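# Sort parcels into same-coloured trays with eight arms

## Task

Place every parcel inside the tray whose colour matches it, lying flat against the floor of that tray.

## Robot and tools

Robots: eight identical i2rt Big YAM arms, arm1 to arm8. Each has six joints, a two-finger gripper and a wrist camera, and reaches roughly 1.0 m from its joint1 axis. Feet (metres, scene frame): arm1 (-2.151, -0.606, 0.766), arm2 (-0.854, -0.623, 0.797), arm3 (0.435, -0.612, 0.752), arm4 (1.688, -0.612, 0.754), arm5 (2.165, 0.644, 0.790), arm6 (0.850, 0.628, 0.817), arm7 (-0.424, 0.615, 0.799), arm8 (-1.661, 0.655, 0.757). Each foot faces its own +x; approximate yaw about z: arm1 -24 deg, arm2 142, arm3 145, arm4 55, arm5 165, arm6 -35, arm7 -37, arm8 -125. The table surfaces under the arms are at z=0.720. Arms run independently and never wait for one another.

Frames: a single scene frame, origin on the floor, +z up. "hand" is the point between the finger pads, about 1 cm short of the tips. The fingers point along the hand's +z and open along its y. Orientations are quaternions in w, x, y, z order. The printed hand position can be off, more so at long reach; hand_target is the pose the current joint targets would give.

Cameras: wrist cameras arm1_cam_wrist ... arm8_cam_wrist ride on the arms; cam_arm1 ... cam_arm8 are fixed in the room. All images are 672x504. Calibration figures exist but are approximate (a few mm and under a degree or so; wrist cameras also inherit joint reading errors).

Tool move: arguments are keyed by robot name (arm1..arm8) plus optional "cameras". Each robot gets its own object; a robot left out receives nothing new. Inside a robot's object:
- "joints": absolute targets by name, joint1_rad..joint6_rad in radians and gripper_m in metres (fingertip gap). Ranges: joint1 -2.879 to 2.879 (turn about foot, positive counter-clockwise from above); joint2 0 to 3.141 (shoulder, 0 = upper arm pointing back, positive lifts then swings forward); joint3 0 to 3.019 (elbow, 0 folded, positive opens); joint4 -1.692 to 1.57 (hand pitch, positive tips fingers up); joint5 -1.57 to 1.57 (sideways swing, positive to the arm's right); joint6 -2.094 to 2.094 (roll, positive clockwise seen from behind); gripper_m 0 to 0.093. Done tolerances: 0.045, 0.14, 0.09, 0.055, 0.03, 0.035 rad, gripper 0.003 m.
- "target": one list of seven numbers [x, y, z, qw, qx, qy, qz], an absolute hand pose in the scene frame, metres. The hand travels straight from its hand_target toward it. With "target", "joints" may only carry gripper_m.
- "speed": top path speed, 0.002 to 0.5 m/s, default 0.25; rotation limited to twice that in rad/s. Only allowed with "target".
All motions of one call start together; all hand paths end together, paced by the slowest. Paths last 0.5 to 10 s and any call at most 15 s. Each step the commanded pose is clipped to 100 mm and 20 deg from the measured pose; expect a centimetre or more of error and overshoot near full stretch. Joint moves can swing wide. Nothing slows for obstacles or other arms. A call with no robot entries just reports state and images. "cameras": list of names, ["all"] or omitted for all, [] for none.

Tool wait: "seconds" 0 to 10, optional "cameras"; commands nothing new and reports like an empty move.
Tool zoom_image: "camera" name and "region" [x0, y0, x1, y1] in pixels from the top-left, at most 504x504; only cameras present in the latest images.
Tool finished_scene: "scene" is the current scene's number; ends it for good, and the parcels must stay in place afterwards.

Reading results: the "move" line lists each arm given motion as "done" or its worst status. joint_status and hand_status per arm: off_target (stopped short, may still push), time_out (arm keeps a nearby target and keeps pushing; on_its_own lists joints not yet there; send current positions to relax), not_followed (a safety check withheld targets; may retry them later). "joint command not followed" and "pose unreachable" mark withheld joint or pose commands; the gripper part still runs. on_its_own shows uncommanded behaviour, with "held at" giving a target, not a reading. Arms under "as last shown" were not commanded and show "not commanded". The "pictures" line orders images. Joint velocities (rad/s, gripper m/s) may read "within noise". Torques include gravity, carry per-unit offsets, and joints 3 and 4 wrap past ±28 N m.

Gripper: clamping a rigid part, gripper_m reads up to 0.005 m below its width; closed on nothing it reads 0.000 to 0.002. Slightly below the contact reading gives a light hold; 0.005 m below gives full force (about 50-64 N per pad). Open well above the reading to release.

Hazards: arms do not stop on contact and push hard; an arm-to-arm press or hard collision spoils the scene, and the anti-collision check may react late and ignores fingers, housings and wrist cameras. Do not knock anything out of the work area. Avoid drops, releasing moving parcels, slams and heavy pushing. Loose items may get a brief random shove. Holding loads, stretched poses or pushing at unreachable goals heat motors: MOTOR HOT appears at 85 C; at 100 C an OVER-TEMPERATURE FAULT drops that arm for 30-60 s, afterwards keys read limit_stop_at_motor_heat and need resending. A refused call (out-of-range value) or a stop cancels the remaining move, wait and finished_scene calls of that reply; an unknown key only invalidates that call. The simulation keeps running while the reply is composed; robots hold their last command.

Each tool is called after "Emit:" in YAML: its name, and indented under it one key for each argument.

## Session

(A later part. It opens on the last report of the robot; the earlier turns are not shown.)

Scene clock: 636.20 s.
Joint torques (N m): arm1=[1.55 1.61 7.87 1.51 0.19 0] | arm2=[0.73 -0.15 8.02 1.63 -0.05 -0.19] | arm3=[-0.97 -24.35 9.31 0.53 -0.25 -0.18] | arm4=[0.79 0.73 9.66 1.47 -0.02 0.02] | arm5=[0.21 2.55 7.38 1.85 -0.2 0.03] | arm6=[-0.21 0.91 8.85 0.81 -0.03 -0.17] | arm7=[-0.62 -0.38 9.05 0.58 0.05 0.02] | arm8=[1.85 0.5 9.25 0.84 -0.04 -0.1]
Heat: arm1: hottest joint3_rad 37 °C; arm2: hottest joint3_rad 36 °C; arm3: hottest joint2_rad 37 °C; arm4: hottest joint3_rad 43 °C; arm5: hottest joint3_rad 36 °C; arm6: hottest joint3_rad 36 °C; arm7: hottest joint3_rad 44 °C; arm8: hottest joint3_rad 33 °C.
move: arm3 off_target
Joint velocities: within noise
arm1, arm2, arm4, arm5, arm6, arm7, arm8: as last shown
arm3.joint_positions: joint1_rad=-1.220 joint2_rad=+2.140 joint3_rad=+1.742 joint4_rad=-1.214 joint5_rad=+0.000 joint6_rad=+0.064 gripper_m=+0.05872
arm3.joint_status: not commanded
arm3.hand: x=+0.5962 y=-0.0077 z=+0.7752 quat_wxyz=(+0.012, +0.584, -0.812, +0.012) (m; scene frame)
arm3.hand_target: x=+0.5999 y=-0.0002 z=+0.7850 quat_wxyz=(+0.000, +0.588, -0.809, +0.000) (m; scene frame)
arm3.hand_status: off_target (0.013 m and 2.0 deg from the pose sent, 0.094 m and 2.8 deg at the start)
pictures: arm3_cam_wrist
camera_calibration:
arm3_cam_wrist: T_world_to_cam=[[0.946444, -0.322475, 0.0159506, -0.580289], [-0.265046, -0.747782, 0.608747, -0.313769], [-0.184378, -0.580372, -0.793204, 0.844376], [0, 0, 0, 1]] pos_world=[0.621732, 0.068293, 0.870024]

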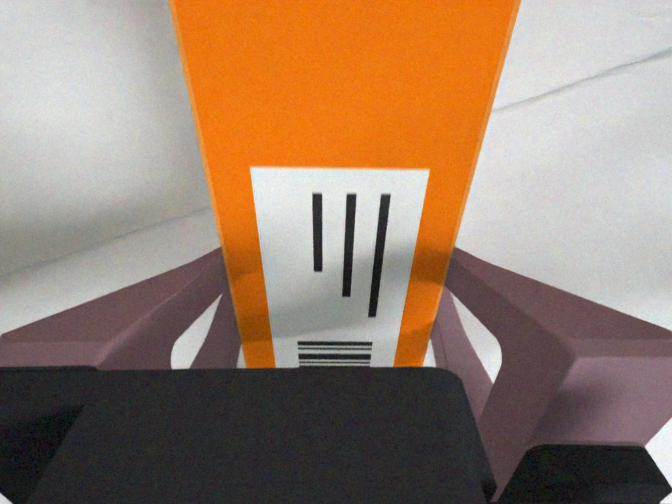

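Emit:
move:
  arm3: {"target":[0.6,0.0,0.758,0,0.5878,-0.8090,0],"speed":0.06}
  cameras: []

Emit:
move:
  arm3: {"joints":{"gripper_m":0.093}}
  cameras: []

Emit:
move:
  arm3: {"target":[0.6,0.0,0.95,0,0.5878,-0.8090,0],"speed":0.3}
  cameras: []

Emit:
move:
  arm3: {"joints":{"joint2_rad":0.6,"joint3_rad":1.0,"joint4_rad":-1.5}}
  cameras: []

Emit:
move:
  arm6: {"target":[0.607,0.035,0.91,0,0.8090,0.5878,0],"speed":0.35}
  cameras: ["arm6_cam_wrist"]

Scene clock: 649.07 s.
Joint torques (N m): arm1=[1.26 1.67 7.92 1.51 0.2 -0.03] | arm2=[0.73 -0.15 8.02 1.65 -0.05 -0.19] | arm3=[-0.85 -21.95 8.54 0.66 -0.25 -0.18] | arm4=[0.73 0.73 9.65 1.47 -0.02 0.02] | arm5=[-0.26 2.84 7.47 1.76 -0.2 0.07] | arm6=[-0.15 0.91 8.85 0.8 -0.03 -0.18] | arm7=[-0.44 -0.44 9.05 0.58 0.05 0.03] | arm8=[1.61 0.62 9.22 0.88 -0.05 -0.11]
Heat: arm1: hottest joint3_rad 36 °C; arm2: hottest joint3_rad 36 °C; arm3: hottest joint2_rad 38 °C; arm4: hottest joint3_rad 43 °C; arm5: hottest joint3_rad 36 °C; arm6: hottest joint3_rad 36 °C; arm7: hottest joint3_rad 43 °C; arm8: hottest joint3_rad 33 °C.
move: arm3 done
Joint velocities: within noise
arm1, arm2, arm4, arm5, arm6, arm7, arm8: as last shown
arm3.joint_positions: joint1_rad=-1.220 joint2_rad=+2.147 joint3_rad=+1.725 joint4_rad=-1.161 joint5_rad=+0.000 joint6_rad=+0.064 gripper_m=+0.05872
arm3.joint_status: not commanded
arm3.hand: x=+0.5976 y=-0.0026 z=+0.7645 quat_wxyz=(+0.001, +0.584, -0.812, +0.003) (m; scene frame)
arm3.hand_target: x=+0.5999 y=+0.0000 z=+0.7582 quat_wxyz=(+0.000, +0.588, -0.809, +0.000) (m; scene frame)
arm3.hand_status: done (0.007 m and 0.7 deg from the pose sent, 0.019 m and 2.0 deg at the start)
pictures: none
No camera images: "cameras" was empty.

Scene clock: 649.70 s.
Joint torques (N m): arm1=[1.32 1.55 7.84 1.4 0.17 0.02] | arm2=[0.73 -0.15 8.02 1.65 -0.05 -0.19] | arm3=[-1.08 -21.77 8.51 0.61 -0.25 -0.18] | arm4=[0.73 0.73 9.66 1.47 -0.02 0.02] | arm5=[-0.26 2.9 7.57 1.89 -0.2 0] | arm6=[-0.15 0.85 8.85 0.8 -0.03 -0.17] | arm7=[-0.5 -0.5 9.03 0.59 0.07 0.02] | arm8=[1.79 0.79 9.18 0.85 -0.05 -0.08]
Heat: arm1: hottest joint3_rad 36 °C; arm2: hottest joint3_rad 36 °C; arm3: hottest joint2_rad 38 °C; arm4: hottest joint3_rad 43 °C; arm5: hottest joint3_rad 36 °C; arm6: hottest joint3_rad 36 °C; arm7: hottest joint3_rad 43 °C; arm8: hottest joint3_rad 33 °C.
move: arm3 done
Joint velocities: within noise
arm1, arm2, arm4, arm5, arm6, arm7, arm8: as last shown
arm3.joint_positions: joint1_rad=-1.220 joint2_rad=+2.147 joint3_rad=+1.725 joint4_rad=-1.159 joint5_rad=+0.000 joint6_rad=+0.064 gripper_m=+0.09286
arm3.joint_status: all done
arm3.hand: x=+0.5977 y=-0.0022 z=+0.7645 quat_wxyz=(+0.000, +0.584, -0.812, +0.003) (m; scene frame)
arm3.hand_target: x=+0.5998 y=-0.0001 z=+0.7582 quat_wxyz=(+0.000, +0.588, -0.809, +0.000) (m; scene frame)
arm3.hand_status: not commanded
pictures: none
No camera images: "cameras" was empty.

Scene clock: 651.40 s.
Joint torques (N m): arm1=[1.61 1.61 7.92 1.42 0.16 0] | arm2=[0.73 -0.15 8.02 1.63 -0.05 -0.19] | arm3=[-1.08 -21.66 14.17 -0.36 -0.23 -0.19] | arm4=[0.73 0.73 9.66 1.47 -0.02 0.02] | arm5=[-0.26 3.6 7.51 1.84 -0.21 0.03] | arm6=[-0.15 0.91 8.85 0.8 -0.03 -0.17] | arm7=[-0.44 -0.56 9.1 0.57 0.07 0.03] | arm8=[1.55 0.79 9.26 0.92 -0.04 -0.09]
Heat: arm1: hottest joint3_rad 36 °C; arm2: hottest joint3_rad 36 °C; arm3: hottest joint2_rad 38 °C; arm4: hottest joint3_rad 43 °C; arm5: hottest joint3_rad 36 °C; arm6: hottest joint3_rad 36 °C; arm7: hottest joint3_rad 42 °C; arm8: hottest joint3_rad 33 °C.
move: arm3 off_target
Joint velocities: within noise
arm1, arm2, arm4, arm5, arm6, arm7, arm8: as last shown
arm3.joint_positions: joint1_rad=-1.220 joint2_rad=+2.032 joint3_rad=+1.986 joint4_rad=-1.571 joint5_rad=+0.000 joint6_rad=+0.064 gripper_m=+0.09297
arm3.joint_status: not commanded
arm3.hand: x=+0.5943 y=-0.0122 z=+0.9323 quat_wxyz=(+0.014, +0.584, -0.812, +0.014) (m; scene frame)
arm3.hand_target: x=+0.5996 y=-0.0010 z=+0.9501 quat_wxyz=(-0.001, +0.588, -0.809, +0.000) (m; scene frame)
arm3.hand_status: off_target (0.022 m and 2.3 deg from the pose sent, 0.186 m and 0.6 deg at the start; pose on its path clipped on 12 of 51 steps)
pictures: none
No camera images: "cameras" was empty.

Scene clock: 653.33 s.
Joint torques (N m): arm1=[1.2 1.49 7.86 1.51 0.2 0.01] | arm2=[0.73 -0.15 8.02 1.65 -0.05 -0.19] | arm3=[-0.97 -1.08 9.36 1.11 -0.23 -0.21] | arm4=[0.73 0.67 9.66 1.47 -0.02 0.02] | arm5=[-0.03 2.55 7.38 1.88 -0.15 0] | arm6=[-0.15 0.85 8.85 0.8 -0.03 -0.17] | arm7=[-0.56 -0.5 9.03 0.57 0.07 0.03] | arm8=[1.67 0.73 9.17 0.94 -0.04 -0.1]
Heat: arm1: hottest joint3_rad 36 °C; arm2: hottest joint3_rad 36 °C; arm3: hottest joint2_rad 37 °C; arm4: hottest joint3_rad 43 °C; arm5: hottest joint3_rad 36 °C; arm6: hottest joint3_rad 36 °C; arm7: hottest joint3_rad 42 °C; arm8: hottest joint3_rad 33 °C.
move: arm3 done
Joint velocities: within noise
arm1, arm5, arm7: as last shown
arm2.joint_positions: joint1_rad=-1.432 joint2_rad=+0.604 joint3_rad=+1.004 joint4_rad=-1.509 joint5_rad=+0.002 joint6_rad=-0.188 gripper_m=+0.09293
arm2.joint_status: not commanded
arm2.hand: x=-0.7487 y=-0.4416 z=+1.1275 quat_wxyz=(-0.208, +0.564, -0.793, -0.095) (m; scene frame)
arm2.hand_target: x=-0.7494 y=-0.4401 z=+1.1276 quat_wxyz=(-0.213, +0.571, -0.787, -0.097) (m; scene frame)
arm2.hand_status: not commanded
arm3.joint_positions: joint1_rad=-1.220 joint2_rad=+0.604 joint3_rad=+0.998 joint4_rad=-1.508 joint5_rad=+0.000 joint6_rad=+0.064 gripper_m=+0.09297
arm3.joint_status: all done
arm3.hand: x=+0.4878 y=-0.4111 z=+1.0807 quat_wxyz=(-0.179, +0.569, -0.790, -0.145) (m; scene frame)
arm3.hand_target: x=+0.4884 y=-0.4100 z=+1.0830 quat_wxyz=(-0.184, +0.572, -0.785, -0.148) (m; scene frame)
arm3.hand_status: not commanded
arm4.joint_positions: joint1_rad=+1.869 joint2_rad=+0.606 joint3_rad=+1.008 joint4_rad=-1.509 joint5_rad=+0.011 joint6_rad=-0.308 gripper_m=+0.09291
arm4.joint_status: not commanded
arm4.hand: x=+1.4923 y=-0.5396 z=+1.0867 quat_wxyz=(-0.071, +0.972, -0.009, -0.222) (m; scene frame)
arm4.hand_target: x=+1.4916 y=-0.5409 z=+1.0852 quat_wxyz=(-0.073, +0.972, -0.003, -0.226) (m; scene frame)
arm4.hand_status: not commanded
arm6.joint_positions: joint1_rad=-1.337 joint2_rad=+0.606 joint3_rad=+0.997 joint4_rad=-1.498 joint5_rad=+0.002 joint6_rad=-0.056 gripper_m=+0.09288
arm6.joint_status: not commanded
arm6.hand: x=+0.7701 y=+0.4317 z=+1.1450 quat_wxyz=(-0.122, -0.791, -0.566, +0.195) (m; scene frame)
arm6.hand_target: x=+0.7720 y=+0.4324 z=+1.1472 quat_wxyz=(-0.125, -0.787, -0.572, +0.197) (m; scene frame)
arm6.hand_status: not commanded
arm8.joint_positions: joint1_rad=+0.399 joint2_rad=+0.607 joint3_rad=+1.005 joint4_rad=-1.508 joint5_rad=-0.001 joint6_rad=-0.009 gripper_m=+0.09292
arm8.joint_status: not commanded
arm8.hand: x=-1.7047 y=+0.4491 z=+1.0879 quat_wxyz=(-0.144, -0.753, -0.617, +0.178) (m; scene frame)
arm8.hand_target: x=-1.7051 y=+0.4492 z=+1.0877 quat_wxyz=(-0.146, -0.750, -0.618, +0.183) (m; scene frame)
arm8.hand_status: not commanded
pictures: none
No camera images: "cameras" was empty.

Scene clock: 655.87 s.
Joint torques (N m): arm1=[1.44 1.44 7.86 1.44 0.17 -0.01] | arm2=[0.73 -0.15 8.02 1.63 -0.05 -0.19] | arm3=[-1.03 -1.03 9.35 1.13 -0.24 -0.21] | arm4=[0.73 0.73 9.66 1.47 -0.02 0.02] | arm5=[-0.56 3.14 7.35 1.83 -0.2 0.03] | arm6=[-0.91 -15.62 12.49 -0.27 0.07 -0.18] | arm7=[-0.44 -0.38 9.05 0.55 0.06 0.03] | arm8=[1.67 0.62 9.21 0.98 -0.06 -0.09]
Heat: arm1: hottest joint3_rad 36 °C; arm2: hottest joint3_rad 36 °C; arm3: hottest joint2_rad 37 °C; arm4: hottest joint3_rad 43 °C; arm5: hottest joint3_rad 36 °C; arm6: hottest joint3_rad 36 °C; arm7: hottest joint3_rad 42 °C; arm8: hottest joint3_rad 33 °C.
move: arm6 off_target
Joint velocities: within noise
arm1.joint_positions: joint1_rad=-1.536 joint2_rad=+0.601 joint3_rad=+1.010 joint4_rad=-1.510 joint5_rad=+0.005 joint6_rad=+0.211 gripper_m=+0.08489
arm1.joint_status: not commanded
arm1.hand: x=-2.2331 y=-0.7962 z=+1.1012 quat_wxyz=(-0.153, -0.860, -0.452, +0.181) (m; scene frame)
arm1.hand_target: x=-2.2336 y=-0.7974 z=+1.0976 quat_wxyz=(-0.152, -0.860, -0.452, +0.182) (m; scene frame)
arm1.hand_status: not commanded
arm2, arm3, arm4, arm8: as last shown
arm5.joint_positions: joint1_rad=+0.672 joint2_rad=+0.625 joint3_rad=+1.427 joint4_rad=-1.371 joint5_rad=+0.001 joint6_rad=-0.010 gripper_m=+0.09397
arm5.joint_status: not commanded
arm5.hand: x=+1.9540 y=+0.5506 z=+1.3379 quat_wxyz=(+0.093, +0.859, +0.184, -0.468) (m; scene frame)
arm5.hand_target: x=+1.9568 y=+0.5498 z=+1.3504 quat_wxyz=(+0.100, +0.853, +0.182, -0.480) (m; scene frame)
arm5.hand_status: not commanded
arm6.joint_positions: joint1_rad=-1.337 joint2_rad=+2.078 joint3_rad=+1.804 joint4_rad=-1.330 joint5_rad=-0.001 joint6_rad=-0.065 gripper_m=+0.09288
arm6.joint_status: not commanded
arm6.hand: x=+0.6159 y=+0.0494 z=+0.8967 quat_wxyz=(+0.009, -0.810, -0.586, -0.014) (m; scene frame)
arm6.hand_target: x=+0.6073 y=+0.0359 z=+0.9103 quat_wxyz=(+0.000, -0.809, -0.588, +0.001) (m; scene frame)
arm6.hand_status: off_target (0.022 m and 1.9 deg from the pose sent, 0.489 m and 26.6 deg at the start)
arm7.joint_positions: joint1_rad=+2.181 joint2_rad=+0.602 joint3_rad=+1.012 joint4_rad=-1.493 joint5_rad=-0.002 joint6_rad=+0.124 gripper_m=+0.08494
arm7.joint_status: not commanded
arm7.hand: x=-0.4171 y=+0.8275 z=+1.1358 quat_wxyz=(-0.163, +0.631, -0.736, -0.181) (m; scene frame)
arm7.hand_target: x=-0.4162 y=+0.8247 z=+1.1297 quat_wxyz=(-0.159, +0.634, -0.737, -0.173) (m; scene frame)
arm7.hand_status: not commanded
pictures: arm6_cam_wrist
camera_calibration:
arm6_cam_wrist: T_world_to_cam=[[-0.951727, 0.306922, 0.00382141, 0.566088], [0.247268, 0.759253, 0.601991, -0.723754], [0.181863, 0.573876, -0.798494, 0.69994], [0, 0, 0, 1]] pos_world=[0.590429, -0.0259108, 0.992427]

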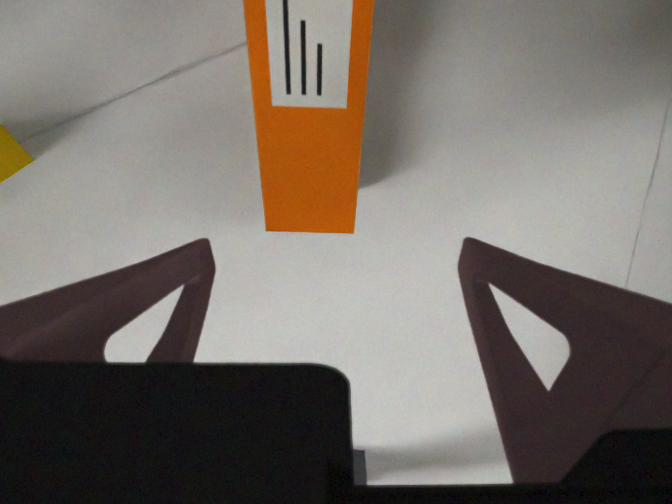

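Emit:
move:
  arm6: {"target":[0.595,-0.038,0.905,0,0.8090,0.5878,0],"speed":0.3}
  cameras: []

Emit:
move:
  arm6: {"target":[0.598,-0.034,0.805,0,0.8090,0.5878,0],"speed":0.2}
  cameras: ["arm6_cam_wrist"]

Scene clock: 672.63 s.
Joint torques (N m): arm1=[1.44 1.49 7.87 1.43 0.18 0.03] | arm2=[0.73 -0.15 8.01 1.65 -0.05 -0.19] | arm3=[-1.08 -1.03 9.4 1.16 -0.24 -0.19] | arm4=[0.73 0.73 9.66 1.47 -0.02 0.02] | arm5=[-0.62 3.49 7.41 1.72 -0.19 0.02] | arm6=[0.09 -17.85 13.04 -0.24 0.04 0] | arm7=[-0.67 -0.44 9.06 0.57 0.07 0.04] | arm8=[1.55 0.73 9.18 0.95 -0.04 -0.1]
Heat: arm1: hottest joint3_rad 36 °C; arm2: hottest joint3_rad 36 °C; arm3: hottest joint2_rad 34 °C; arm4: hottest joint3_rad 43 °C; arm5: hottest joint3_rad 37 °C; arm6: hottest joint3_rad 37 °C; arm7: hottest joint3_rad 41 °C; arm8: hottest joint3_rad 33 °C.
move: arm6 off_target
Joint velocities: within noise
arm1, arm2, arm3, arm4, arm5, arm7, arm8: as last shown
arm6.joint_positions: joint1_rad=-1.327 joint2_rad=+2.314 joint3_rad=+2.203 joint4_rad=-1.493 joint5_rad=-0.001 joint6_rad=-0.060 gripper_m=+0.09288
arm6.joint_status: not commanded
arm6.hand: x=+0.5942 y=-0.0225 z=+0.8925 quat_wxyz=(+0.009, -0.809, -0.588, -0.014) (m; scene frame)
arm6.hand_target: x=+0.5955 y=-0.0371 z=+0.9051 quat_wxyz=(+0.000, -0.809, -0.588, +0.001) (m; scene frame)
arm6.hand_status: off_target (0.020 m and 1.9 deg from the pose sent, 0.090 m and 1.9 deg at the start)
pictures: none
No camera images: "cameras" was empty.

Scene clock: 673.93 s.
Joint torques (N m): arm1=[1.38 1.44 7.9 1.37 0.15 0] | arm2=[0.73 -0.15 8.02 1.65 -0.05 -0.19] | arm3=[-1.03 -1.08 9.39 1.13 -0.23 -0.2] | arm4=[0.73 0.67 9.66 1.47 -0.02 0.02] | arm5=[-0.03 3.02 7.38 1.76 -0.19 0.01] | arm6=[0.26 -19.31 8.77 0.53 0.05 0] | arm7=[-0.44 -0.44 9.03 0.57 0.08 0.04] | arm8=[1.96 0.5 9.16 0.92 -0.06 -0.1]
Heat: arm1: hottest joint3_rad 36 °C; arm2: hottest joint3_rad 36 °C; arm3: hottest joint2_rad 34 °C; arm4: hottest joint3_rad 43 °C; arm5: hottest joint3_rad 37 °C; arm6: hottest joint3_rad 37 °C; arm7: hottest joint3_rad 41 °C; arm8: hottest joint3_rad 33 °C.
move: arm6 off_target
Joint velocities: within noise
arm1, arm2, arm3, arm4, arm5, arm7, arm8: as last shown
arm6.joint_positions: joint1_rad=-1.327 joint2_rad=+2.382 joint3_rad=+2.078 joint4_rad=-1.293 joint5_rad=-0.001 joint6_rad=-0.058 gripper_m=+0.09288
arm6.joint_status: not commanded
arm6.hand: x=+0.5941 y=-0.0243 z=+0.7988 quat_wxyz=(+0.007, -0.809, -0.587, -0.011) (m; scene frame)
arm6.hand_target: x=+0.5982 y=-0.0339 z=+0.8051 quat_wxyz=(+0.000, -0.809, -0.588, +0.000) (m; scene frame)
arm6.hand_status: off_target (0.012 m and 1.5 deg from the pose sent, 0.088 m and 1.9 deg at the start)
pictures: arm6_cam_wrist
camera_calibration:
arm6_cam_wrist: T_world_to_cam=[[-0.952881, 0.303311, 0.00449931, 0.568428], [0.245995, 0.763969, 0.596521, -0.598267], [0.177494, 0.569521, -0.802585, 0.673815], [0, 0, 0, 1]] pos_world=[0.569216, -0.0991044, 0.895115]

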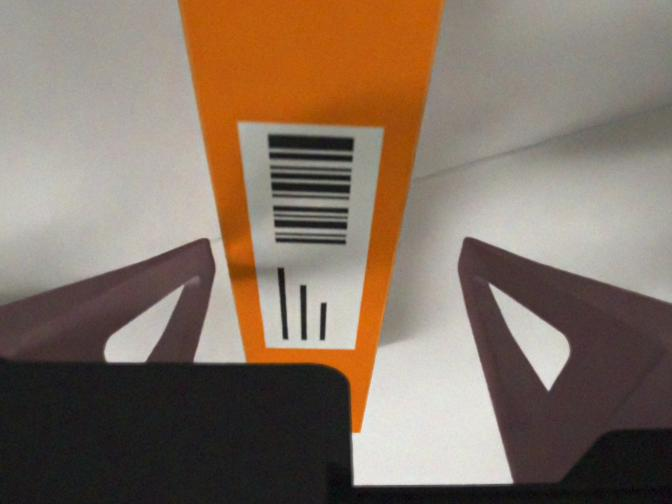

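Emit:
move:
  arm6: {"target":[0.609,-0.034,0.765,0,0.8090,0.5878,0],"speed":0.15}
  cameras: []

Emit:
move:
  arm6: {"joints":{"gripper_m":0.045}}
  cameras: ["arm6_cam_wrist"]

Emit:
move:
  arm6: {"target":[0.607,-0.01,0.93,0,0.8090,0.5878,0],"speed":0.25}
  cameras: []

Emit:
move:
  arm6: {"joints":{"joint2_rad":1.2,"joint3_rad":1.3,"joint4_rad":-1.65}}
  cameras: []

Emit:
move:
  arm6: {"joints":{"joint1_rad":0.213}}
  cameras: []

Emit:
move:
  arm6: {"target":[1.5,0.35,0.9,0,0,1,0],"speed":0.3}
  cameras: ["cam_arm5","cam_arm6","arm6_cam_wrist"]

Scene clock: 684.93 s.
Joint torques (N m): arm1=[1.38 1.44 7.88 1.48 0.17 0.01] | arm2=[0.73 -0.15 8.02 1.65 -0.05 -0.19] | arm3=[-0.97 -0.97 9.39 1.14 -0.24 -0.2] | arm4=[0.79 0.67 9.66 1.47 -0.02 0.02] | arm5=[-0.03 3.25 7.42 1.83 -0.21 0.06] | arm6=[0.09 -18.26 8.09 0.58 0.06 0] | arm7=[-0.56 -0.38 9.07 0.61 0.06 0.03] | arm8=[1.61 0.62 9.21 0.87 -0.06 -0.1]
Heat: arm1: hottest joint3_rad 36 °C; arm2: hottest joint3_rad 36 °C; arm3: hottest joint2_rad 33 °C; arm4: hottest joint3_rad 43 °C; arm5: hottest joint3_rad 37 °C; arm6: hottest joint3_rad 36 °C; arm7: hottest joint3_rad 41 °C; arm8: hottest joint3_rad 34 °C.
move: arm6 done
Joint velocities: within noise
arm1, arm2, arm3, arm4, arm5, arm7, arm8: as last shown
arm6.joint_positions: joint1_rad=-1.311 joint2_rad=+2.401 joint3_rad=+2.033 joint4_rad=-1.210 joint5_rad=-0.001 joint6_rad=-0.044 gripper_m=+0.09288
arm6.joint_status: not commanded
arm6.hand: x=+0.6041 y=-0.0289 z=+0.7700 quat_wxyz=(+0.002, -0.809, -0.588, -0.003) (m; scene frame)
arm6.hand_target: x=+0.6091 y=-0.0339 z=+0.7651 quat_wxyz=(+0.000, -0.809, -0.588, +0.000) (m; scene frame)
arm6.hand_status: done (0.009 m and 0.4 deg from the pose sent, 0.038 m and 1.5 deg at the start)
pictures: none
No camera images: "cameras" was empty.

Scene clock: 685.53 s.
Joint torques (N m): arm1=[1.08 1.32 7.86 1.4 0.16 -0.01] | arm2=[0.73 -0.15 8.02 1.65 -0.05 -0.19] | arm3=[-0.91 -0.97 9.36 1.14 -0.24 -0.21] | arm4=[0.73 0.67 9.66 1.47 -0.02 0.02] | arm5=[-0.21 3.02 7.45 2.02 -0.2 0.04] | arm6=[0.15 -18.26 8.12 0.57 0.04 -0.01] | arm7=[-0.62 -0.44 9.02 0.58 0.06 0.03] | arm8=[1.73 0.91 9.16 0.94 -0.06 -0.1]
Heat: arm1: hottest joint3_rad 36 °C; arm2: hottest joint3_rad 36 °C; arm3: hottest joint2_rad 33 °C; arm4: hottest joint3_rad 43 °C; arm5: hottest joint3_rad 37 °C; arm6: hottest joint3_rad 36 °C; arm7: hottest joint3_rad 41 °C; arm8: hottest joint3_rad 34 °C.
move: arm6 off_target
Joint velocities: within noise
arm1, arm2, arm3, arm4, arm5, arm7, arm8: as last shown
arm6.joint_positions: joint1_rad=-1.311 joint2_rad=+2.401 joint3_rad=+2.033 joint4_rad=-1.210 joint5_rad=+0.000 joint6_rad=-0.043 gripper_m=+0.05960
arm6.joint_status: gripper_m off_target (ended at +0.05963, target +0.04500)
arm6.hand: x=+0.6040 y=-0.0289 z=+0.7700 quat_wxyz=(+0.002, -0.809, -0.587, -0.003) (m; scene frame)
arm6.hand_target: x=+0.6091 y=-0.0339 z=+0.7651 quat_wxyz=(+0.000, -0.809, -0.588, +0.000) (m; scene frame)
arm6.hand_status: not commanded
pictures: arm6_cam_wrist
camera_calibration:
arm6_cam_wrist: T_world_to_cam=[[-0.95296, 0.303031, 0.00625958, 0.578077], [0.250138, 0.774623, 0.580853, -0.570115], [0.171168, 0.555095, -0.813984, 0.663728], [0, 0, 0, 1]] pos_world=[0.579883, -0.101984, 0.867799]

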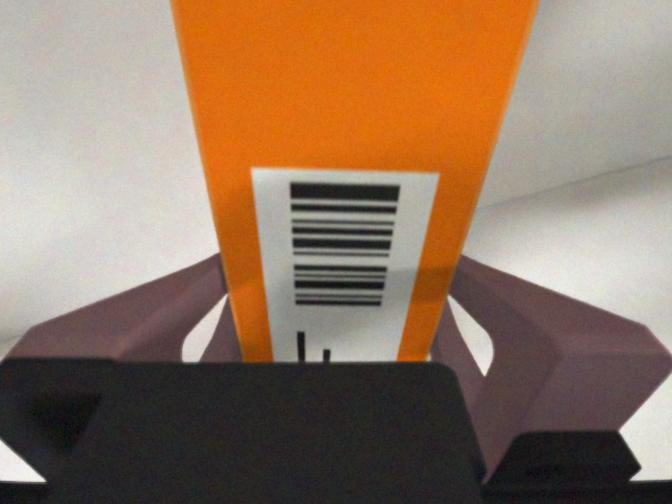

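Scene clock: 687.03 s.
Joint torques (N m): arm1=[1.61 1.67 7.83 1.46 0.17 0] | arm2=[0.73 -0.15 8.02 1.65 -0.05 -0.2] | arm3=[-0.79 -1.03 9.37 1.13 -0.24 -0.2] | arm4=[0.79 0.67 9.66 1.47 -0.02 0.02] | arm5=[-0.5 3.25 7.58 1.74 -0.21 0.04] | arm6=[-0.97 -19.19 12.55 -0.25 0.06 -0.15] | arm7=[-0.73 -0.56 9.07 0.55 0.07 0.04] | arm8=[1.9 0.79 9.2 0.9 -0.03 -0.1]
Heat: arm1: hottest joint3_rad 36 °C; arm2: hottest joint3_rad 36 °C; arm3: hottest joint2_rad 33 °C; arm4: hottest joint3_rad 43 °C; arm5: hottest joint3_rad 37 °C; arm6: hottest joint3_rad 36 °C; arm7: hottest joint3_rad 41 °C; arm8: hottest joint3_rad 34 °C.
move: arm6 off_target
Joint velocities: within noise
arm1, arm2, arm3, arm4, arm5, arm7, arm8: as last shown
arm6.joint_positions: joint1_rad=-1.311 joint2_rad=+2.223 joint3_rad=+2.059 joint4_rad=-1.466 joint5_rad=+0.000 joint6_rad=-0.043 gripper_m=+0.05961
arm6.joint_status: not commanded
arm6.hand: x=+0.6159 y=+0.0029 z=+0.8994 quat_wxyz=(+0.016, -0.809, -0.587, -0.025) (m; scene frame)
arm6.hand_target: x=+0.6076 y=-0.0086 z=+0.9302 quat_wxyz=(+0.000, -0.809, -0.588, +0.000) (m; scene frame)
arm6.hand_status: off_target (0.034 m and 3.4 deg from the pose sent, 0.161 m and 0.4 deg at the start)
pictures: none
No camera images: "cameras" was empty.

Scene clock: 688.73 s.
Joint torques (N m): arm1=[1.49 1.67 7.8 1.5 0.17 0] | arm2=[0.73 -0.15 8.02 1.63 -0.05 -0.19] | arm3=[-0.97 -1.08 9.39 1.11 -0.23 -0.19] | arm4=[0.73 0.73 9.66 1.47 -0.02 0.02] | arm5=[-0.21 2.61 7.46 1.78 -0.2 0.04] | arm6=[-1.08 -7 8.79 0.03 0.06 -0.15] | arm7=[-0.5 -0.5 9.06 0.57 0.06 0.03] | arm8=[1.55 0.67 9.24 0.92 -0.04 -0.1]
Heat: arm1: hottest joint3_rad 36 °C; arm2: hottest joint3_rad 36 °C; arm3: hottest joint2_rad 33 °C; arm4: hottest joint3_rad 43 °C; arm5: hottest joint3_rad 37 °C; arm6: hottest joint3_rad 36 °C; arm7: hottest joint3_rad 41 °C; arm8: hottest joint3_rad 34 °C.
move: arm6 done
Joint velocities: within noise
arm1, arm2, arm3, arm4, arm5, arm7, arm8: as last shown
arm6.joint_positions: joint1_rad=-1.311 joint2_rad=+1.217 joint3_rad=+1.296 joint4_rad=-1.646 joint5_rad=+0.000 joint6_rad=-0.043 gripper_m=+0.05962
arm6.joint_status: all done
arm6.hand: x=+0.7323 y=+0.3137 z=+1.1107 quat_wxyz=(-0.001, -0.809, -0.587, +0.002) (m; scene frame)
arm6.hand_target: x=+0.7316 y=+0.3172 z=+1.1176 quat_wxyz=(-0.005, -0.809, -0.588, +0.009) (m; scene frame)
arm6.hand_status: not commanded
pictures: none
No camera images: "cameras" was empty.

Scene clock: 690.53 s.
Joint torques (N m): arm1=[1.49 1.38 7.86 1.43 0.15 0] | arm2=[0.73 -0.15 8.02 1.65 -0.05 -0.19] | arm3=[-0.97 -1.03 9.35 1.16 -0.24 -0.21] | arm4=[0.79 0.73 9.66 1.47 -0.02 0.02] | arm5=[-0.32 3.25 7.39 1.85 -0.21 0.09] | arm6=[-0.26 -7.06 8.79 0.05 0.1 -0.15] | arm7=[-0.5 -0.56 9.07 0.58 0.05 0.04] | arm8=[1.73 0.62 9.2 0.85 -0.05 -0.07]
Heat: arm1: hottest joint3_rad 36 °C; arm2: hottest joint3_rad 36 °C; arm3: hottest joint2_rad 33 °C; arm4: hottest joint3_rad 43 °C; arm5: hottest joint3_rad 37 °C; arm6: hottest joint3_rad 36 °C; arm7: hottest joint3_rad 41 °C; arm8: hottest joint3_rad 34 °C.
move: arm6 done
Joint velocities: within noise
arm1, arm5, arm7: as last shown
arm2.joint_positions: joint1_rad=-1.432 joint2_rad=+0.604 joint3_rad=+1.004 joint4_rad=-1.509 joint5_rad=+0.002 joint6_rad=-0.188 gripper_m=+0.09293
arm2.joint_status: not commanded
arm2.hand: x=-0.7487 y=-0.4416 z=+1.1275 quat_wxyz=(-0.208, +0.564, -0.793, -0.095) (m; scene frame)
arm2.hand_target: x=-0.7494 y=-0.4401 z=+1.1276 quat_wxyz=(-0.213, +0.571, -0.787, -0.097) (m; scene frame)
arm2.hand_status: not commanded
arm3.joint_positions: joint1_rad=-1.220 joint2_rad=+0.604 joint3_rad=+0.998 joint4_rad=-1.508 joint5_rad=+0.000 joint6_rad=+0.064 gripper_m=+0.09297
arm3.joint_status: not commanded
arm3.hand: x=+0.4878 y=-0.4111 z=+1.0807 quat_wxyz=(-0.179, +0.569, -0.790, -0.145) (m; scene frame)
arm3.hand_target: x=+0.4884 y=-0.4100 z=+1.0830 quat_wxyz=(-0.184, +0.572, -0.785, -0.148) (m; scene frame)
arm3.hand_status: not commanded
arm4.joint_positions: joint1_rad=+1.869 joint2_rad=+0.606 joint3_rad=+1.008 joint4_rad=-1.509 joint5_rad=+0.011 joint6_rad=-0.308 gripper_m=+0.09291
arm4.joint_status: not commanded
arm4.hand: x=+1.4923 y=-0.5396 z=+1.0867 quat_wxyz=(-0.071, +0.972, -0.009, -0.222) (m; scene frame)
arm4.hand_target: x=+1.4916 y=-0.5409 z=+1.0852 quat_wxyz=(-0.073, +0.972, -0.003, -0.226) (m; scene frame)
arm4.hand_status: not commanded
arm6.joint_positions: joint1_rad=+0.208 joint2_rad=+1.217 joint3_rad=+1.296 joint4_rad=-1.646 joint5_rad=-0.002 joint6_rad=-0.044 gripper_m=+0.05972
arm6.joint_status: all done
arm6.hand: x=+1.1586 y=+0.4943 z=+1.1106 quat_wxyz=(-0.002, -0.182, -0.983, +0.000) (m; scene frame)
arm6.hand_target: x=+1.1563 y=+0.4966 z=+1.1175 quat_wxyz=(-0.010, -0.177, -0.984, +0.002) (m; scene frame)
arm6.hand_status: not commanded
arm8.joint_positions: joint1_rad=+0.399 joint2_rad=+0.607 joint3_rad=+1.005 joint4_rad=-1.508 joint5_rad=-0.001 joint6_rad=-0.009 gripper_m=+0.09292
arm8.joint_status: not commanded
arm8.hand: x=-1.7047 y=+0.4491 z=+1.0879 quat_wxyz=(-0.144, -0.753, -0.617, +0.178) (m; scene frame)
arm8.hand_target: x=-1.7051 y=+0.4492 z=+1.0877 quat_wxyz=(-0.146, -0.750, -0.618, +0.183) (m; scene frame)
arm8.hand_status: not commanded
pictures: none
No camera images: "cameras" was empty.

Scene clock: 693.13 s.
Joint torques (N m): arm1=[1.08 1.44 7.84 1.43 0.19 0] | arm2=[0.73 -0.15 8.02 1.65 -0.05 -0.19] | arm3=[-1.03 -1.14 9.39 1.16 -0.24 -0.2] | arm4=[0.73 0.67 9.66 1.47 -0.02 0.02] | arm5=[-0.21 3.14 7.43 1.85 -0.18 0.01] | arm6=[-0.21 -17.67 13.15 -0.23 -0.01 -0.18] | arm7=[-0.5 -0.56 9.06 0.57 0.06 0.03] | arm8=[1.73 0.44 9.2 0.83 -0.05 -0.11]
Heat: arm1: hottest joint3_rad 35 °C; arm2: hottest joint3_rad 36 °C; arm3: hottest joint3_rad 33 °C; arm4: hottest joint3_rad 43 °C; arm5: hottest joint3_rad 37 °C; arm6: hottest joint3_rad 37 °C; arm7: hottest joint3_rad 41 °C; arm8: hottest joint3_rad 34 °C.
move: arm6 off_target
Joint velocities: within noise
arm1.joint_positions: joint1_rad=-1.536 joint2_rad=+0.601 joint3_rad=+1.010 joint4_rad=-1.510 joint5_rad=+0.005 joint6_rad=+0.211 gripper_m=+0.08489
arm1.joint_status: not commanded
arm1.hand: x=-2.2331 y=-0.7962 z=+1.1012 quat_wxyz=(-0.153, -0.860, -0.452, +0.181) (m; scene frame)
arm1.hand_target: x=-2.2336 y=-0.7974 z=+1.0976 quat_wxyz=(-0.152, -0.860, -0.452, +0.182) (m; scene frame)
arm1.hand_status: not commanded
arm2, arm3, arm4, arm8: as last shown
arm5.joint_positions: joint1_rad=+0.672 joint2_rad=+0.625 joint3_rad=+1.427 joint4_rad=-1.371 joint5_rad=+0.001 joint6_rad=-0.010 gripper_m=+0.09397
arm5.joint_status: not commanded
arm5.hand: x=+1.9540 y=+0.5506 z=+1.3379 quat_wxyz=(+0.093, +0.859, +0.184, -0.468) (m; scene frame)
arm5.hand_target: x=+1.9568 y=+0.5498 z=+1.3504 quat_wxyz=(+0.100, +0.853, +0.182, -0.480) (m; scene frame)
arm5.hand_status: not commanded
arm6.joint_positions: joint1_rad=+0.208 joint2_rad=+2.290 joint3_rad=+2.143 joint4_rad=-1.460 joint5_rad=+0.000 joint6_rad=-0.395 gripper_m=+0.05974
arm6.joint_status: not commanded
arm6.hand: x=+1.4842 y=+0.3527 z=+0.8856 quat_wxyz=(+0.017, -0.007, -1.000, -0.007) (m; scene frame)
arm6.hand_target: x=+1.4990 y=+0.3503 z=+0.9004 quat_wxyz=(-0.001, +0.000, -1.000, +0.000) (m; scene frame)
arm6.hand_status: off_target (0.022 m and 2.3 deg from the pose sent, 0.426 m and 21.0 deg at the start)
arm7.joint_positions: joint1_rad=+2.181 joint2_rad=+0.602 joint3_rad=+1.012 joint4_rad=-1.493 joint5_rad=-0.002 joint6_rad=+0.124 gripper_m=+0.08494
arm7.joint_status: not commanded
arm7.hand: x=-0.4171 y=+0.8275 z=+1.1358 quat_wxyz=(-0.163, +0.631, -0.736, -0.181) (m; scene frame)
arm7.hand_target: x=-0.4162 y=+0.8247 z=+1.1297 quat_wxyz=(-0.159, +0.634, -0.737, -0.173) (m; scene frame)
arm7.hand_status: not commanded
pictures: arm6_cam_wrist, cam_arm5, cam_arm6
camera_calibration:
arm6_cam_wrist: T_world_to_cam=[[-0.00720306, -0.999947, -0.00734504, 0.368382], [-0.797838, 0.00131885, 0.60287, 0.655645], [-0.602829, 0.0102027, -0.797806, 1.72199], [0, 0, 0, 1]] pos_world=[1.56381, 0.349929, 0.981248]

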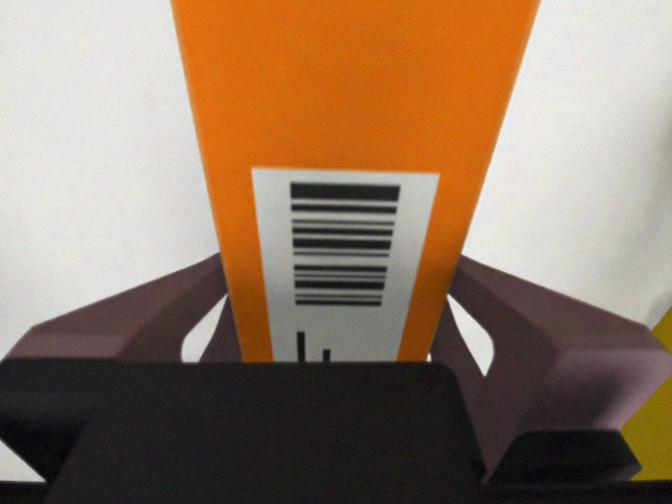

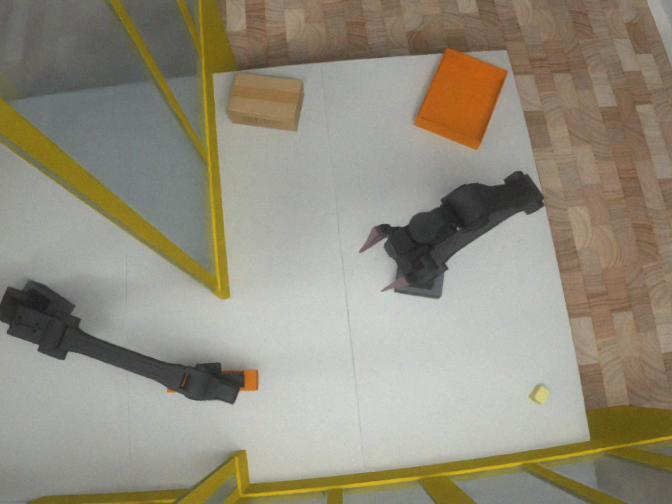

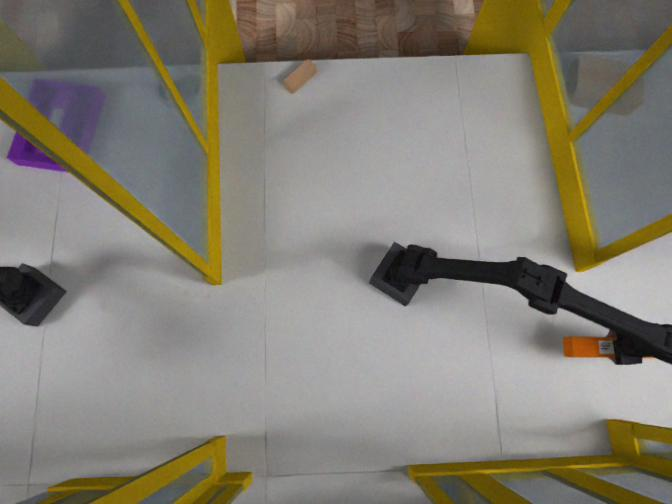

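Emit:
move:
  arm6: {"target":[1.51,0.35,0.79,0,0,1,0],"speed":0.2}
  cameras: []

Emit:
move:
  arm6: {"target":[1.51,0.35,0.762,0,0,1,0],"speed":0.06}
  cameras: ["arm6_cam_wrist"]

Scene clock: 698.20 s.
Joint torques (N m): arm1=[1.49 1.55 7.86 1.46 0.18 0.02] | arm2=[0.73 -0.21 8.02 1.65 -0.05 -0.19] | arm3=[-1.03 -1.03 9.4 1.14 -0.24 -0.2] | arm4=[0.73 0.67 9.66 1.47 -0.02 0.02] | arm5=[-0.5 3.31 7.43 1.88 -0.2 0.05] | arm6=[0.09 -20.19 9.17 0.5 -0.01 -0.12] | arm7=[-0.67 -0.62 9.09 0.55 0.05 0.02] | arm8=[1.61 0.79 9.22 0.91 -0.06 -0.1]
Heat: arm1: hottest joint3_rad 35 °C; arm2: hottest joint3_rad 36 °C; arm3: hottest joint3_rad 33 °C; arm4: hottest joint3_rad 43 °C; arm5: hottest joint3_rad 37 °C; arm6: hottest joint3_rad 38 °C; arm7: hottest joint3_rad 41 °C; arm8: hottest joint3_rad 34 °C.
move: arm6 off_target
Joint velocities: within noise
arm1, arm2, arm3, arm4, arm5, arm7, arm8: as last shown
arm6.joint_positions: joint1_rad=+0.210 joint2_rad=+2.424 joint3_rad=+2.104 joint4_rad=-1.285 joint5_rad=+0.000 joint6_rad=-0.395 gripper_m=+0.05974
arm6.joint_status: not commanded
arm6.hand: x=+1.4983 y=+0.3477 z=+0.7797 quat_wxyz=(+0.016, -0.006, -1.000, -0.006) (m; scene frame)
arm6.hand_target: x=+1.5097 y=+0.3501 z=+0.7901 quat_wxyz=(+0.000, +0.000, -1.000, +0.000) (m; scene frame)
arm6.hand_status: off_target (0.016 m and 2.1 deg from the pose sent, 0.099 m and 2.3 deg at the start)
pictures: none
No camera images: "cameras" was empty.

Scene clock: 699.30 s.
Joint torques (N m): arm1=[1.85 2.08 7.84 1.47 0.18 0.01] | arm2=[0.73 -0.15 8.02 1.63 -0.05 -0.19] | arm3=[-1.03 -1.08 9.39 1.14 -0.23 -0.19] | arm4=[0.73 0.67 9.66 1.47 -0.02 0.02] | arm5=[0.44 2.96 7.51 1.7 -0.23 0.05] | arm6=[0.09 -18.32 8.1 0.57 -0.04 -0.12] | arm7=[-0.44 -0.44 9.05 0.55 0.05 0.03] | arm8=[1.79 0.56 9.25 0.92 -0.04 -0.1]
Heat: arm1: hottest joint3_rad 35 °C; arm2: hottest joint3_rad 36 °C; arm3: hottest joint3_rad 33 °C; arm4: hottest joint3_rad 43 °C; arm5: hottest joint3_rad 37 °C; arm6: hottest joint3_rad 38 °C; arm7: hottest joint3_rad 41 °C; arm8: hottest joint3_rad 34 °C.
move: arm6 off_target
Joint velocities: within noise
arm1, arm2, arm3, arm4, arm5, arm7, arm8: as last shown
arm6.joint_positions: joint1_rad=+0.210 joint2_rad=+2.434 joint3_rad=+2.099 joint4_rad=-1.237 joint5_rad=+0.001 joint6_rad=-0.395 gripper_m=+0.05974
arm6.joint_status: not commanded
arm6.hand: x=+1.5057 y=+0.3444 z=+0.7705 quat_wxyz=(+0.001, -0.006, -1.000, +0.000) (m; scene frame)
arm6.hand_target: x=+1.5098 y=+0.3500 z=+0.7622 quat_wxyz=(+0.000, +0.000, -1.000, +0.000) (m; scene frame)
arm6.hand_status: off_target (0.011 m and 0.7 deg from the pose sent, 0.021 m and 2.1 deg at the start)
pictures: arm6_cam_wrist
camera_calibration:
arm6_cam_wrist: T_world_to_cam=[[-0.0056622, -0.999959, 0.00704464, 0.34606], [-0.81716, 0.00868742, 0.576345, 0.789216], [-0.576383, -0.00249321, -0.817176, 1.62267], [0, 0, 0, 1]] pos_world=[1.58215, 0.343235, 0.868707]

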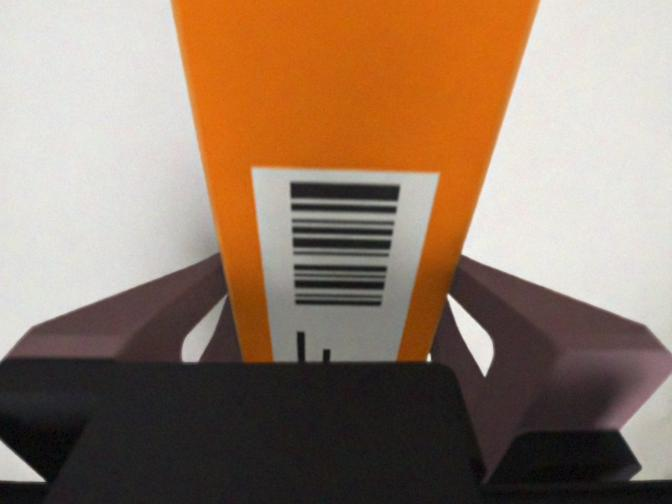

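Emit:
move:
  arm6: {"joints":{"gripper_m":0.093}}
  cameras: []

Emit:
move:
  arm6: {"target":[1.50,0.35,0.95,0,0,1,0],"speed":0.3}
  cameras: []

Emit:
move:
  arm6: {"joints":{"joint2_rad":0.6,"joint3_rad":1.0,"joint4_rad":-1.5}}
  cameras: []

Emit:
move:
  arm5: {"target":[1.535,0.35,0.91,0,1,0,0],"speed":0.35}
  cameras: ["arm5_cam_wrist","cam_arm5"]

Scene clock: 705.63 s.
Joint torques (N m): arm1=[1.26 1.61 7.84 1.5 0.18 0] | arm2=[0.73 -0.15 8.02 1.65 -0.05 -0.19] | arm3=[-0.97 -1.03 9.37 1.11 -0.23 -0.2] | arm4=[0.73 0.67 9.66 1.47 -0.02 0.02] | arm5=[-0.56 2.96 7.47 1.77 -0.18 0.05] | arm6=[0.15 -18.43 8.08 0.55 -0.03 -0.12] | arm7=[-0.5 -0.73 8.99 0.53 0.07 0.02] | arm8=[1.79 0.67 9.28 0.94 -0.05 -0.1]
Heat: arm1: hottest joint3_rad 35 °C; arm2: hottest joint3_rad 36 °C; arm3: hottest joint3_rad 33 °C; arm4: hottest joint3_rad 43 °C; arm5: hottest joint3_rad 37 °C; arm6: hottest joint3_rad 37 °C; arm7: hottest joint3_rad 40 °C; arm8: hottest joint3_rad 34 °C.
move: arm6 done
Joint velocities: within noise
arm1, arm2, arm3, arm4, arm5, arm7, arm8: as last shown
arm6.joint_positions: joint1_rad=+0.210 joint2_rad=+2.434 joint3_rad=+2.099 joint4_rad=-1.237 joint5_rad=+0.001 joint6_rad=-0.395 gripper_m=+0.09278
arm6.joint_status: all done
arm6.hand: x=+1.5057 y=+0.3445 z=+0.7702 quat_wxyz=(+0.001, -0.006, -1.000, +0.000) (m; scene frame)
arm6.hand_target: x=+1.5098 y=+0.3500 z=+0.7622 quat_wxyz=(+0.000, +0.000, -1.000, +0.000) (m; scene frame)
arm6.hand_status: not commanded
pictures: none
No camera images: "cameras" was empty.

Scene clock: 707.37 s.
Joint torques (N m): arm1=[1.55 1.73 7.87 1.5 0.15 0] | arm2=[0.73 -0.15 8.02 1.65 -0.05 -0.19] | arm3=[-0.97 -1.2 9.4 1.17 -0.23 -0.2] | arm4=[0.73 0.67 9.66 1.47 -0.02 0.02] | arm5=[-0.09 3.31 7.3 1.8 -0.16 0.06] | arm6=[-0.32 -18.49 13.11 -0.29 -0.03 -0.16] | arm7=[-0.56 -0.56 9.05 0.59 0.06 0.02] | arm8=[1.85 0.73 9.29 0.88 -0.06 -0.12]
Heat: arm1: hottest joint3_rad 35 °C; arm2: hottest joint3_rad 36 °C; arm3: hottest joint3_rad 33 °C; arm4: hottest joint3_rad 43 °C; arm5: hottest joint3_rad 37 °C; arm6: hottest joint3_rad 38 °C; arm7: hottest joint3_rad 40 °C; arm8: hottest joint3_rad 34 °C.
move: arm6 off_target
Joint velocities: within noise
arm1, arm2, arm3, arm4, arm5, arm7, arm8: as last shown
arm6.joint_positions: joint1_rad=+0.210 joint2_rad=+2.291 joint3_rad=+2.261 joint4_rad=-1.585 joint5_rad=+0.001 joint6_rad=-0.397 gripper_m=+0.09288
arm6.joint_status: not commanded
arm6.hand: x=+1.4868 y=+0.3526 z=+0.9304 quat_wxyz=(+0.020, -0.006, -1.000, -0.008) (m; scene frame)
arm6.hand_target: x=+1.4989 y=+0.3504 z=+0.9500 quat_wxyz=(-0.001, +0.000, -1.000, +0.000) (m; scene frame)
arm6.hand_status: off_target (0.024 m and 2.6 deg from the pose sent, 0.180 m and 0.7 deg at the start; pose on its path clipped on 11 of 52 steps)
pictures: none
No camera images: "cameras" was empty.

Scene clock: 709.40 s.
Joint torques (N m): arm1=[1.67 1.2 7.9 1.43 0.2 -0.01] | arm2=[0.73 -0.15 8.02 1.63 -0.05 -0.2] | arm3=[-0.97 -1.03 9.35 1.14 -0.24 -0.2] | arm4=[0.73 0.67 9.66 1.47 -0.02 0.02] | arm5=[-0.67 3.14 7.51 1.76 -0.21 0.02] | arm6=[-0.26 0.91 8.85 1.07 -0.03 -0.14] | arm7=[-0.62 -0.56 9.05 0.54 0.06 0.03] | arm8=[1.85 0.85 9.16 0.94 -0.04 -0.1]
Heat: arm1: hottest joint3_rad 35 °C; arm2: hottest joint3_rad 36 °C; arm3: hottest joint3_rad 33 °C; arm4: hottest joint3_rad 43 °C; arm5: hottest joint3_rad 37 °C; arm6: hottest joint3_rad 37 °C; arm7: hottest joint3_rad 40 °C; arm8: hottest joint3_rad 34 °C.
move: arm6 done
Joint velocities: arm1=[within noise] | arm2=[within noise] | arm3=[within noise] | arm4=[within noise] | arm5=[within noise] | arm6=[within noise] | arm7=[within noise] | arm8=[0.015 -0.044 0.002 -0.007 -0.051 -0.022 0]
arm1, arm2, arm3, arm4, arm5, arm7, arm8: as last shown
arm6.joint_positions: joint1_rad=+0.210 joint2_rad=+0.606 joint3_rad=+0.997 joint4_rad=-1.506 joint5_rad=+0.001 joint6_rad=-0.397 gripper_m=+0.09288
arm6.joint_status: all done
arm6.hand: x=+1.0434 y=+0.5443 z=+1.1441 quat_wxyz=(-0.208, -0.005, -0.974, +0.089) (m; scene frame)
arm6.hand_target: x=+1.0442 y=+0.5449 z=+1.1472 quat_wxyz=(-0.214, +0.000, -0.972, +0.092) (m; scene frame)
arm6.hand_status: not commanded
pictures: none
No camera images: "cameras" was empty.

Scene clock: 712.47 s.
Joint torques (N m): arm1=[1.61 1.38 7.86 1.43 0.18 0] | arm2=[0.73 -0.21 8.02 1.65 -0.05 -0.19] | arm3=[-0.97 -1.03 9.35 1.14 -0.24 -0.2] | arm4=[0.73 0.73 9.65 1.47 -0.03 0.02] | arm5=[-1.26 -19.9 10.07 -0.31 -0.18 0.06] | arm6=[-0.26 0.91 8.84 1.07 -0.03 -0.14] | arm7=[-0.5 -0.5 9.05 0.57 0.05 0.03] | arm8=[1.73 0.67 9.22 0.92 -0.05 -0.09]
Heat: arm1: hottest joint3_rad 35 °C; arm2: hottest joint3_rad 37 °C; arm3: hottest joint3_rad 33 °C; arm4: hottest joint3_rad 43 °C; arm5: hottest joint3_rad 37 °C; arm6: hottest joint3_rad 37 °C; arm7: hottest joint3_rad 40 °C; arm8: hottest joint3_rad 34 °C.
move: arm5 off_target
Joint velocities: within noise
arm1, arm2, arm3, arm4, arm6, arm7, arm8: as last shown
arm5.joint_positions: joint1_rad=+0.703 joint2_rad=+2.240 joint3_rad=+2.147 joint4_rad=-1.513 joint5_rad=-0.002 joint6_rad=+0.425 gripper_m=+0.09397
arm5.joint_status: not commanded
arm5.hand: x=+1.5480 y=+0.3519 z=+0.8902 quat_wxyz=(-0.010, +1.000, +0.008, +0.018) (m; scene frame)
arm5.hand_target: x=+1.5359 y=+0.3505 z=+0.9100 quat_wxyz=(+0.000, +1.000, +0.000, +0.000) (m; scene frame)
arm5.hand_status: off_target (0.024 m and 2.5 deg from the pose sent, 0.632 m and 61.6 deg at the start)
pictures: arm5_cam_wrist, cam_arm5
camera_calibration:
arm5_cam_wrist: T_world_to_cam=[[-0.00581297, 0.999679, 0.0246698, -0.36364], [0.800009, -0.0101523, 0.599902, -1.76125], [0.59996, 0.0232232, -0.799693, -0.100859], [0, 0, 0, 1]] pos_world=[1.46742, 0.347985, 0.984895]

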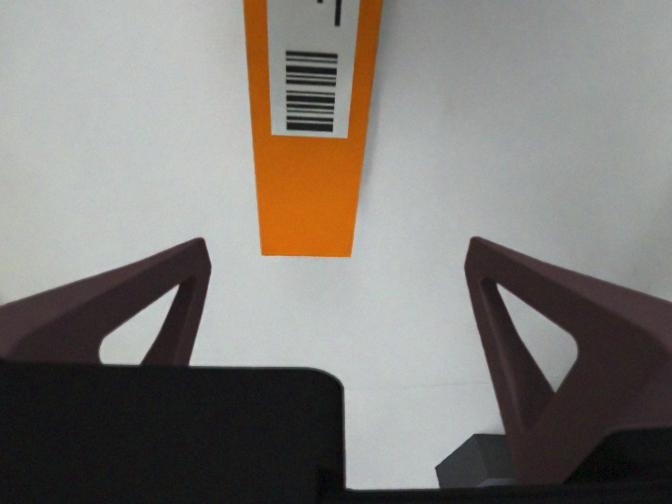

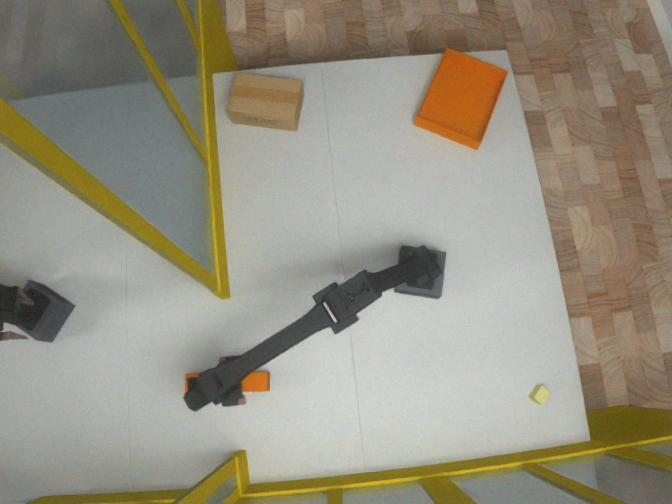

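Emit:
move:
  arm5: {"target":[1.478,0.344,0.91,0,1,0,0],"speed":0.3}
  cameras: []

Emit:
move:
  arm5: {"target":[1.48,0.344,0.81,0,1,0,0],"speed":0.2}
  cameras: ["arm5_cam_wrist"]

Scene clock: 721.70 s.
Joint torques (N m): arm1=[1.61 1.44 7.84 1.44 0.17 0.01] | arm2=[0.73 -0.15 8.02 1.65 -0.05 -0.19] | arm3=[-0.91 -1.08 9.33 1.14 -0.23 -0.2] | arm4=[0.73 0.73 9.65 1.47 -0.02 0.02] | arm5=[-0.97 -22.07 10.32 -0.12 -0.16 -0.17] | arm6=[-0.26 0.91 8.85 1.09 -0.03 -0.14] | arm7=[-0.5 -0.56 9.09 0.58 0.05 0.03] | arm8=[1.79 0.62 9.18 0.91 -0.03 -0.1]
Heat: arm1: hottest joint3_rad 35 °C; arm2: hottest joint3_rad 37 °C; arm3: hottest joint3_rad 33 °C; arm4: hottest joint3_rad 43 °C; arm5: hottest joint3_rad 39 °C; arm6: hottest joint3_rad 37 °C; arm7: hottest joint3_rad 40 °C; arm8: hottest joint3_rad 34 °C.
move: arm5 off_target
Joint velocities: within noise
arm1, arm6, arm7: as last shown
arm2.joint_positions: joint1_rad=-1.432 joint2_rad=+0.604 joint3_rad=+1.004 joint4_rad=-1.509 joint5_rad=+0.002 joint6_rad=-0.188 gripper_m=+0.09293
arm2.joint_status: not commanded
arm2.hand: x=-0.7487 y=-0.4416 z=+1.1275 quat_wxyz=(-0.208, +0.564, -0.793, -0.095) (m; scene frame)
arm2.hand_target: x=-0.7494 y=-0.4401 z=+1.1276 quat_wxyz=(-0.213, +0.571, -0.787, -0.097) (m; scene frame)
arm2.hand_status: not commanded
arm3.joint_positions: joint1_rad=-1.220 joint2_rad=+0.604 joint3_rad=+0.998 joint4_rad=-1.508 joint5_rad=+0.000 joint6_rad=+0.064 gripper_m=+0.09297
arm3.joint_status: not commanded
arm3.hand: x=+0.4878 y=-0.4111 z=+1.0807 quat_wxyz=(-0.179, +0.569, -0.790, -0.145) (m; scene frame)
arm3.hand_target: x=+0.4884 y=-0.4100 z=+1.0830 quat_wxyz=(-0.184, +0.572, -0.785, -0.148) (m; scene frame)
arm3.hand_status: not commanded
arm4.joint_positions: joint1_rad=+1.869 joint2_rad=+0.606 joint3_rad=+1.008 joint4_rad=-1.509 joint5_rad=+0.011 joint6_rad=-0.308 gripper_m=+0.09291
arm4.joint_status: not commanded
arm4.hand: x=+1.4923 y=-0.5396 z=+1.0867 quat_wxyz=(-0.071, +0.972, -0.009, -0.222) (m; scene frame)
arm4.hand_target: x=+1.4916 y=-0.5409 z=+1.0852 quat_wxyz=(-0.073, +0.972, -0.003, -0.226) (m; scene frame)
arm4.hand_status: not commanded
arm5.joint_positions: joint1_rad=+0.673 joint2_rad=+2.474 joint3_rad=+2.572 joint4_rad=-1.675 joint5_rad=-0.002 joint6_rad=+0.421 gripper_m=+0.09397
arm5.joint_status: not commanded
arm5.hand: x=+1.4863 y=+0.3476 z=+0.8890 quat_wxyz=(-0.003, +1.000, -0.005, +0.005) (m; scene frame)
arm5.hand_target: x=+1.4792 y=+0.3446 z=+0.9099 quat_wxyz=(+0.006, +1.000, +0.000, -0.014) (m; scene frame)
arm5.hand_status: off_target (0.023 m and 0.9 deg from the pose sent, 0.073 m and 2.5 deg at the start; a joint's target at an end of its range on 27 of 44 steps)
arm8.joint_positions: joint1_rad=+0.399 joint2_rad=+0.607 joint3_rad=+1.005 joint4_rad=-1.508 joint5_rad=-0.001 joint6_rad=-0.009 gripper_m=+0.09292
arm8.joint_status: not commanded
arm8.hand: x=-1.7047 y=+0.4491 z=+1.0879 quat_wxyz=(-0.144, -0.753, -0.617, +0.178) (m; scene frame)
arm8.hand_target: x=-1.7051 y=+0.4492 z=+1.0877 quat_wxyz=(-0.146, -0.750, -0.618, +0.183) (m; scene frame)
arm8.hand_status: not commanded
pictures: none
No camera images: "cameras" was empty.

Scene clock: 722.90 s.
Joint torques (N m): arm1=[1.26 1.55 7.95 1.46 0.18 -0.02] | arm2=[0.73 -0.15 8.02 1.65 -0.05 -0.2] | arm3=[-0.91 -1.03 9.4 1.14 -0.23 -0.2] | arm4=[0.73 0.67 9.66 1.47 -0.02 0.02] | arm5=[-0.32 -24 7.25 0.7 -0.18 -0.12] | arm6=[-0.38 0.91 8.87 1.09 -0.03 -0.15] | arm7=[-0.44 -0.5 9.05 0.58 0.06 0.03] | arm8=[1.79 0.67 9.21 0.94 -0.03 -0.09]
Heat: arm1: hottest joint3_rad 35 °C; arm2: hottest joint3_rad 37 °C; arm3: hottest joint3_rad 33 °C; arm4: hottest joint3_rad 43 °C; arm5: hottest joint3_rad 39 °C; arm6: hottest joint3_rad 37 °C; arm7: hottest joint3_rad 40 °C; arm8: hottest joint3_rad 34 °C.
move: arm5 done
Joint velocities: within noise
arm1.joint_positions: joint1_rad=-1.536 joint2_rad=+0.601 joint3_rad=+1.010 joint4_rad=-1.510 joint5_rad=+0.005 joint6_rad=+0.211 gripper_m=+0.08489
arm1.joint_status: not commanded
arm1.hand: x=-2.2331 y=-0.7962 z=+1.1012 quat_wxyz=(-0.153, -0.860, -0.452, +0.181) (m; scene frame)
arm1.hand_target: x=-2.2336 y=-0.7974 z=+1.0976 quat_wxyz=(-0.152, -0.860, -0.452, +0.182) (m; scene frame)
arm1.hand_status: not commanded
arm2, arm3, arm4, arm6, arm8: as last shown
arm5.joint_positions: joint1_rad=+0.673 joint2_rad=+2.501 joint3_rad=+2.401 joint4_rad=-1.489 joint5_rad=-0.002 joint6_rad=+0.421 gripper_m=+0.09397
arm5.joint_status: not commanded
arm5.hand: x=+1.4849 y=+0.3474 z=+0.8042 quat_wxyz=(-0.006, +1.000, -0.005, +0.011) (m; scene frame)
arm5.hand_target: x=+1.4800 y=+0.3440 z=+0.8103 quat_wxyz=(+0.000, +1.000, +0.000, +0.000) (m; scene frame)
arm5.hand_status: done (0.008 m and 1.5 deg from the pose sent, 0.079 m and 0.9 deg at the start)
arm7.joint_positions: joint1_rad=+2.181 joint2_rad=+0.602 joint3_rad=+1.012 joint4_rad=-1.493 joint5_rad=-0.002 joint6_rad=+0.124 gripper_m=+0.08494
arm7.joint_status: not commanded
arm7.hand: x=-0.4171 y=+0.8275 z=+1.1358 quat_wxyz=(-0.163, +0.631, -0.736, -0.181) (m; scene frame)
arm7.hand_target: x=-0.4162 y=+0.8247 z=+1.1297 quat_wxyz=(-0.159, +0.634, -0.737, -0.173) (m; scene frame)
arm7.hand_status: not commanded
pictures: arm5_cam_wrist
camera_calibration:
arm5_cam_wrist: T_world_to_cam=[[0.0207668, 0.999635, 0.0172552, -0.390855], [0.808576, -0.0269435, 0.587775, -1.65637], [0.588026, 0.0017459, -0.80884, -0.0991449], [0, 0, 0, 1]] pos_world=[1.40572, 0.346257, 0.900125]

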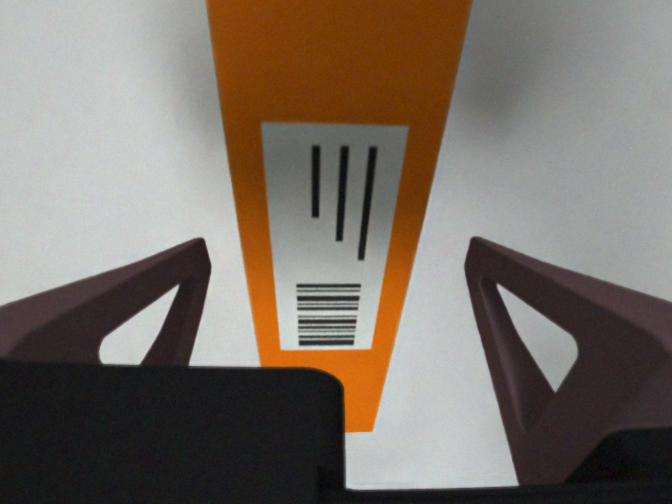

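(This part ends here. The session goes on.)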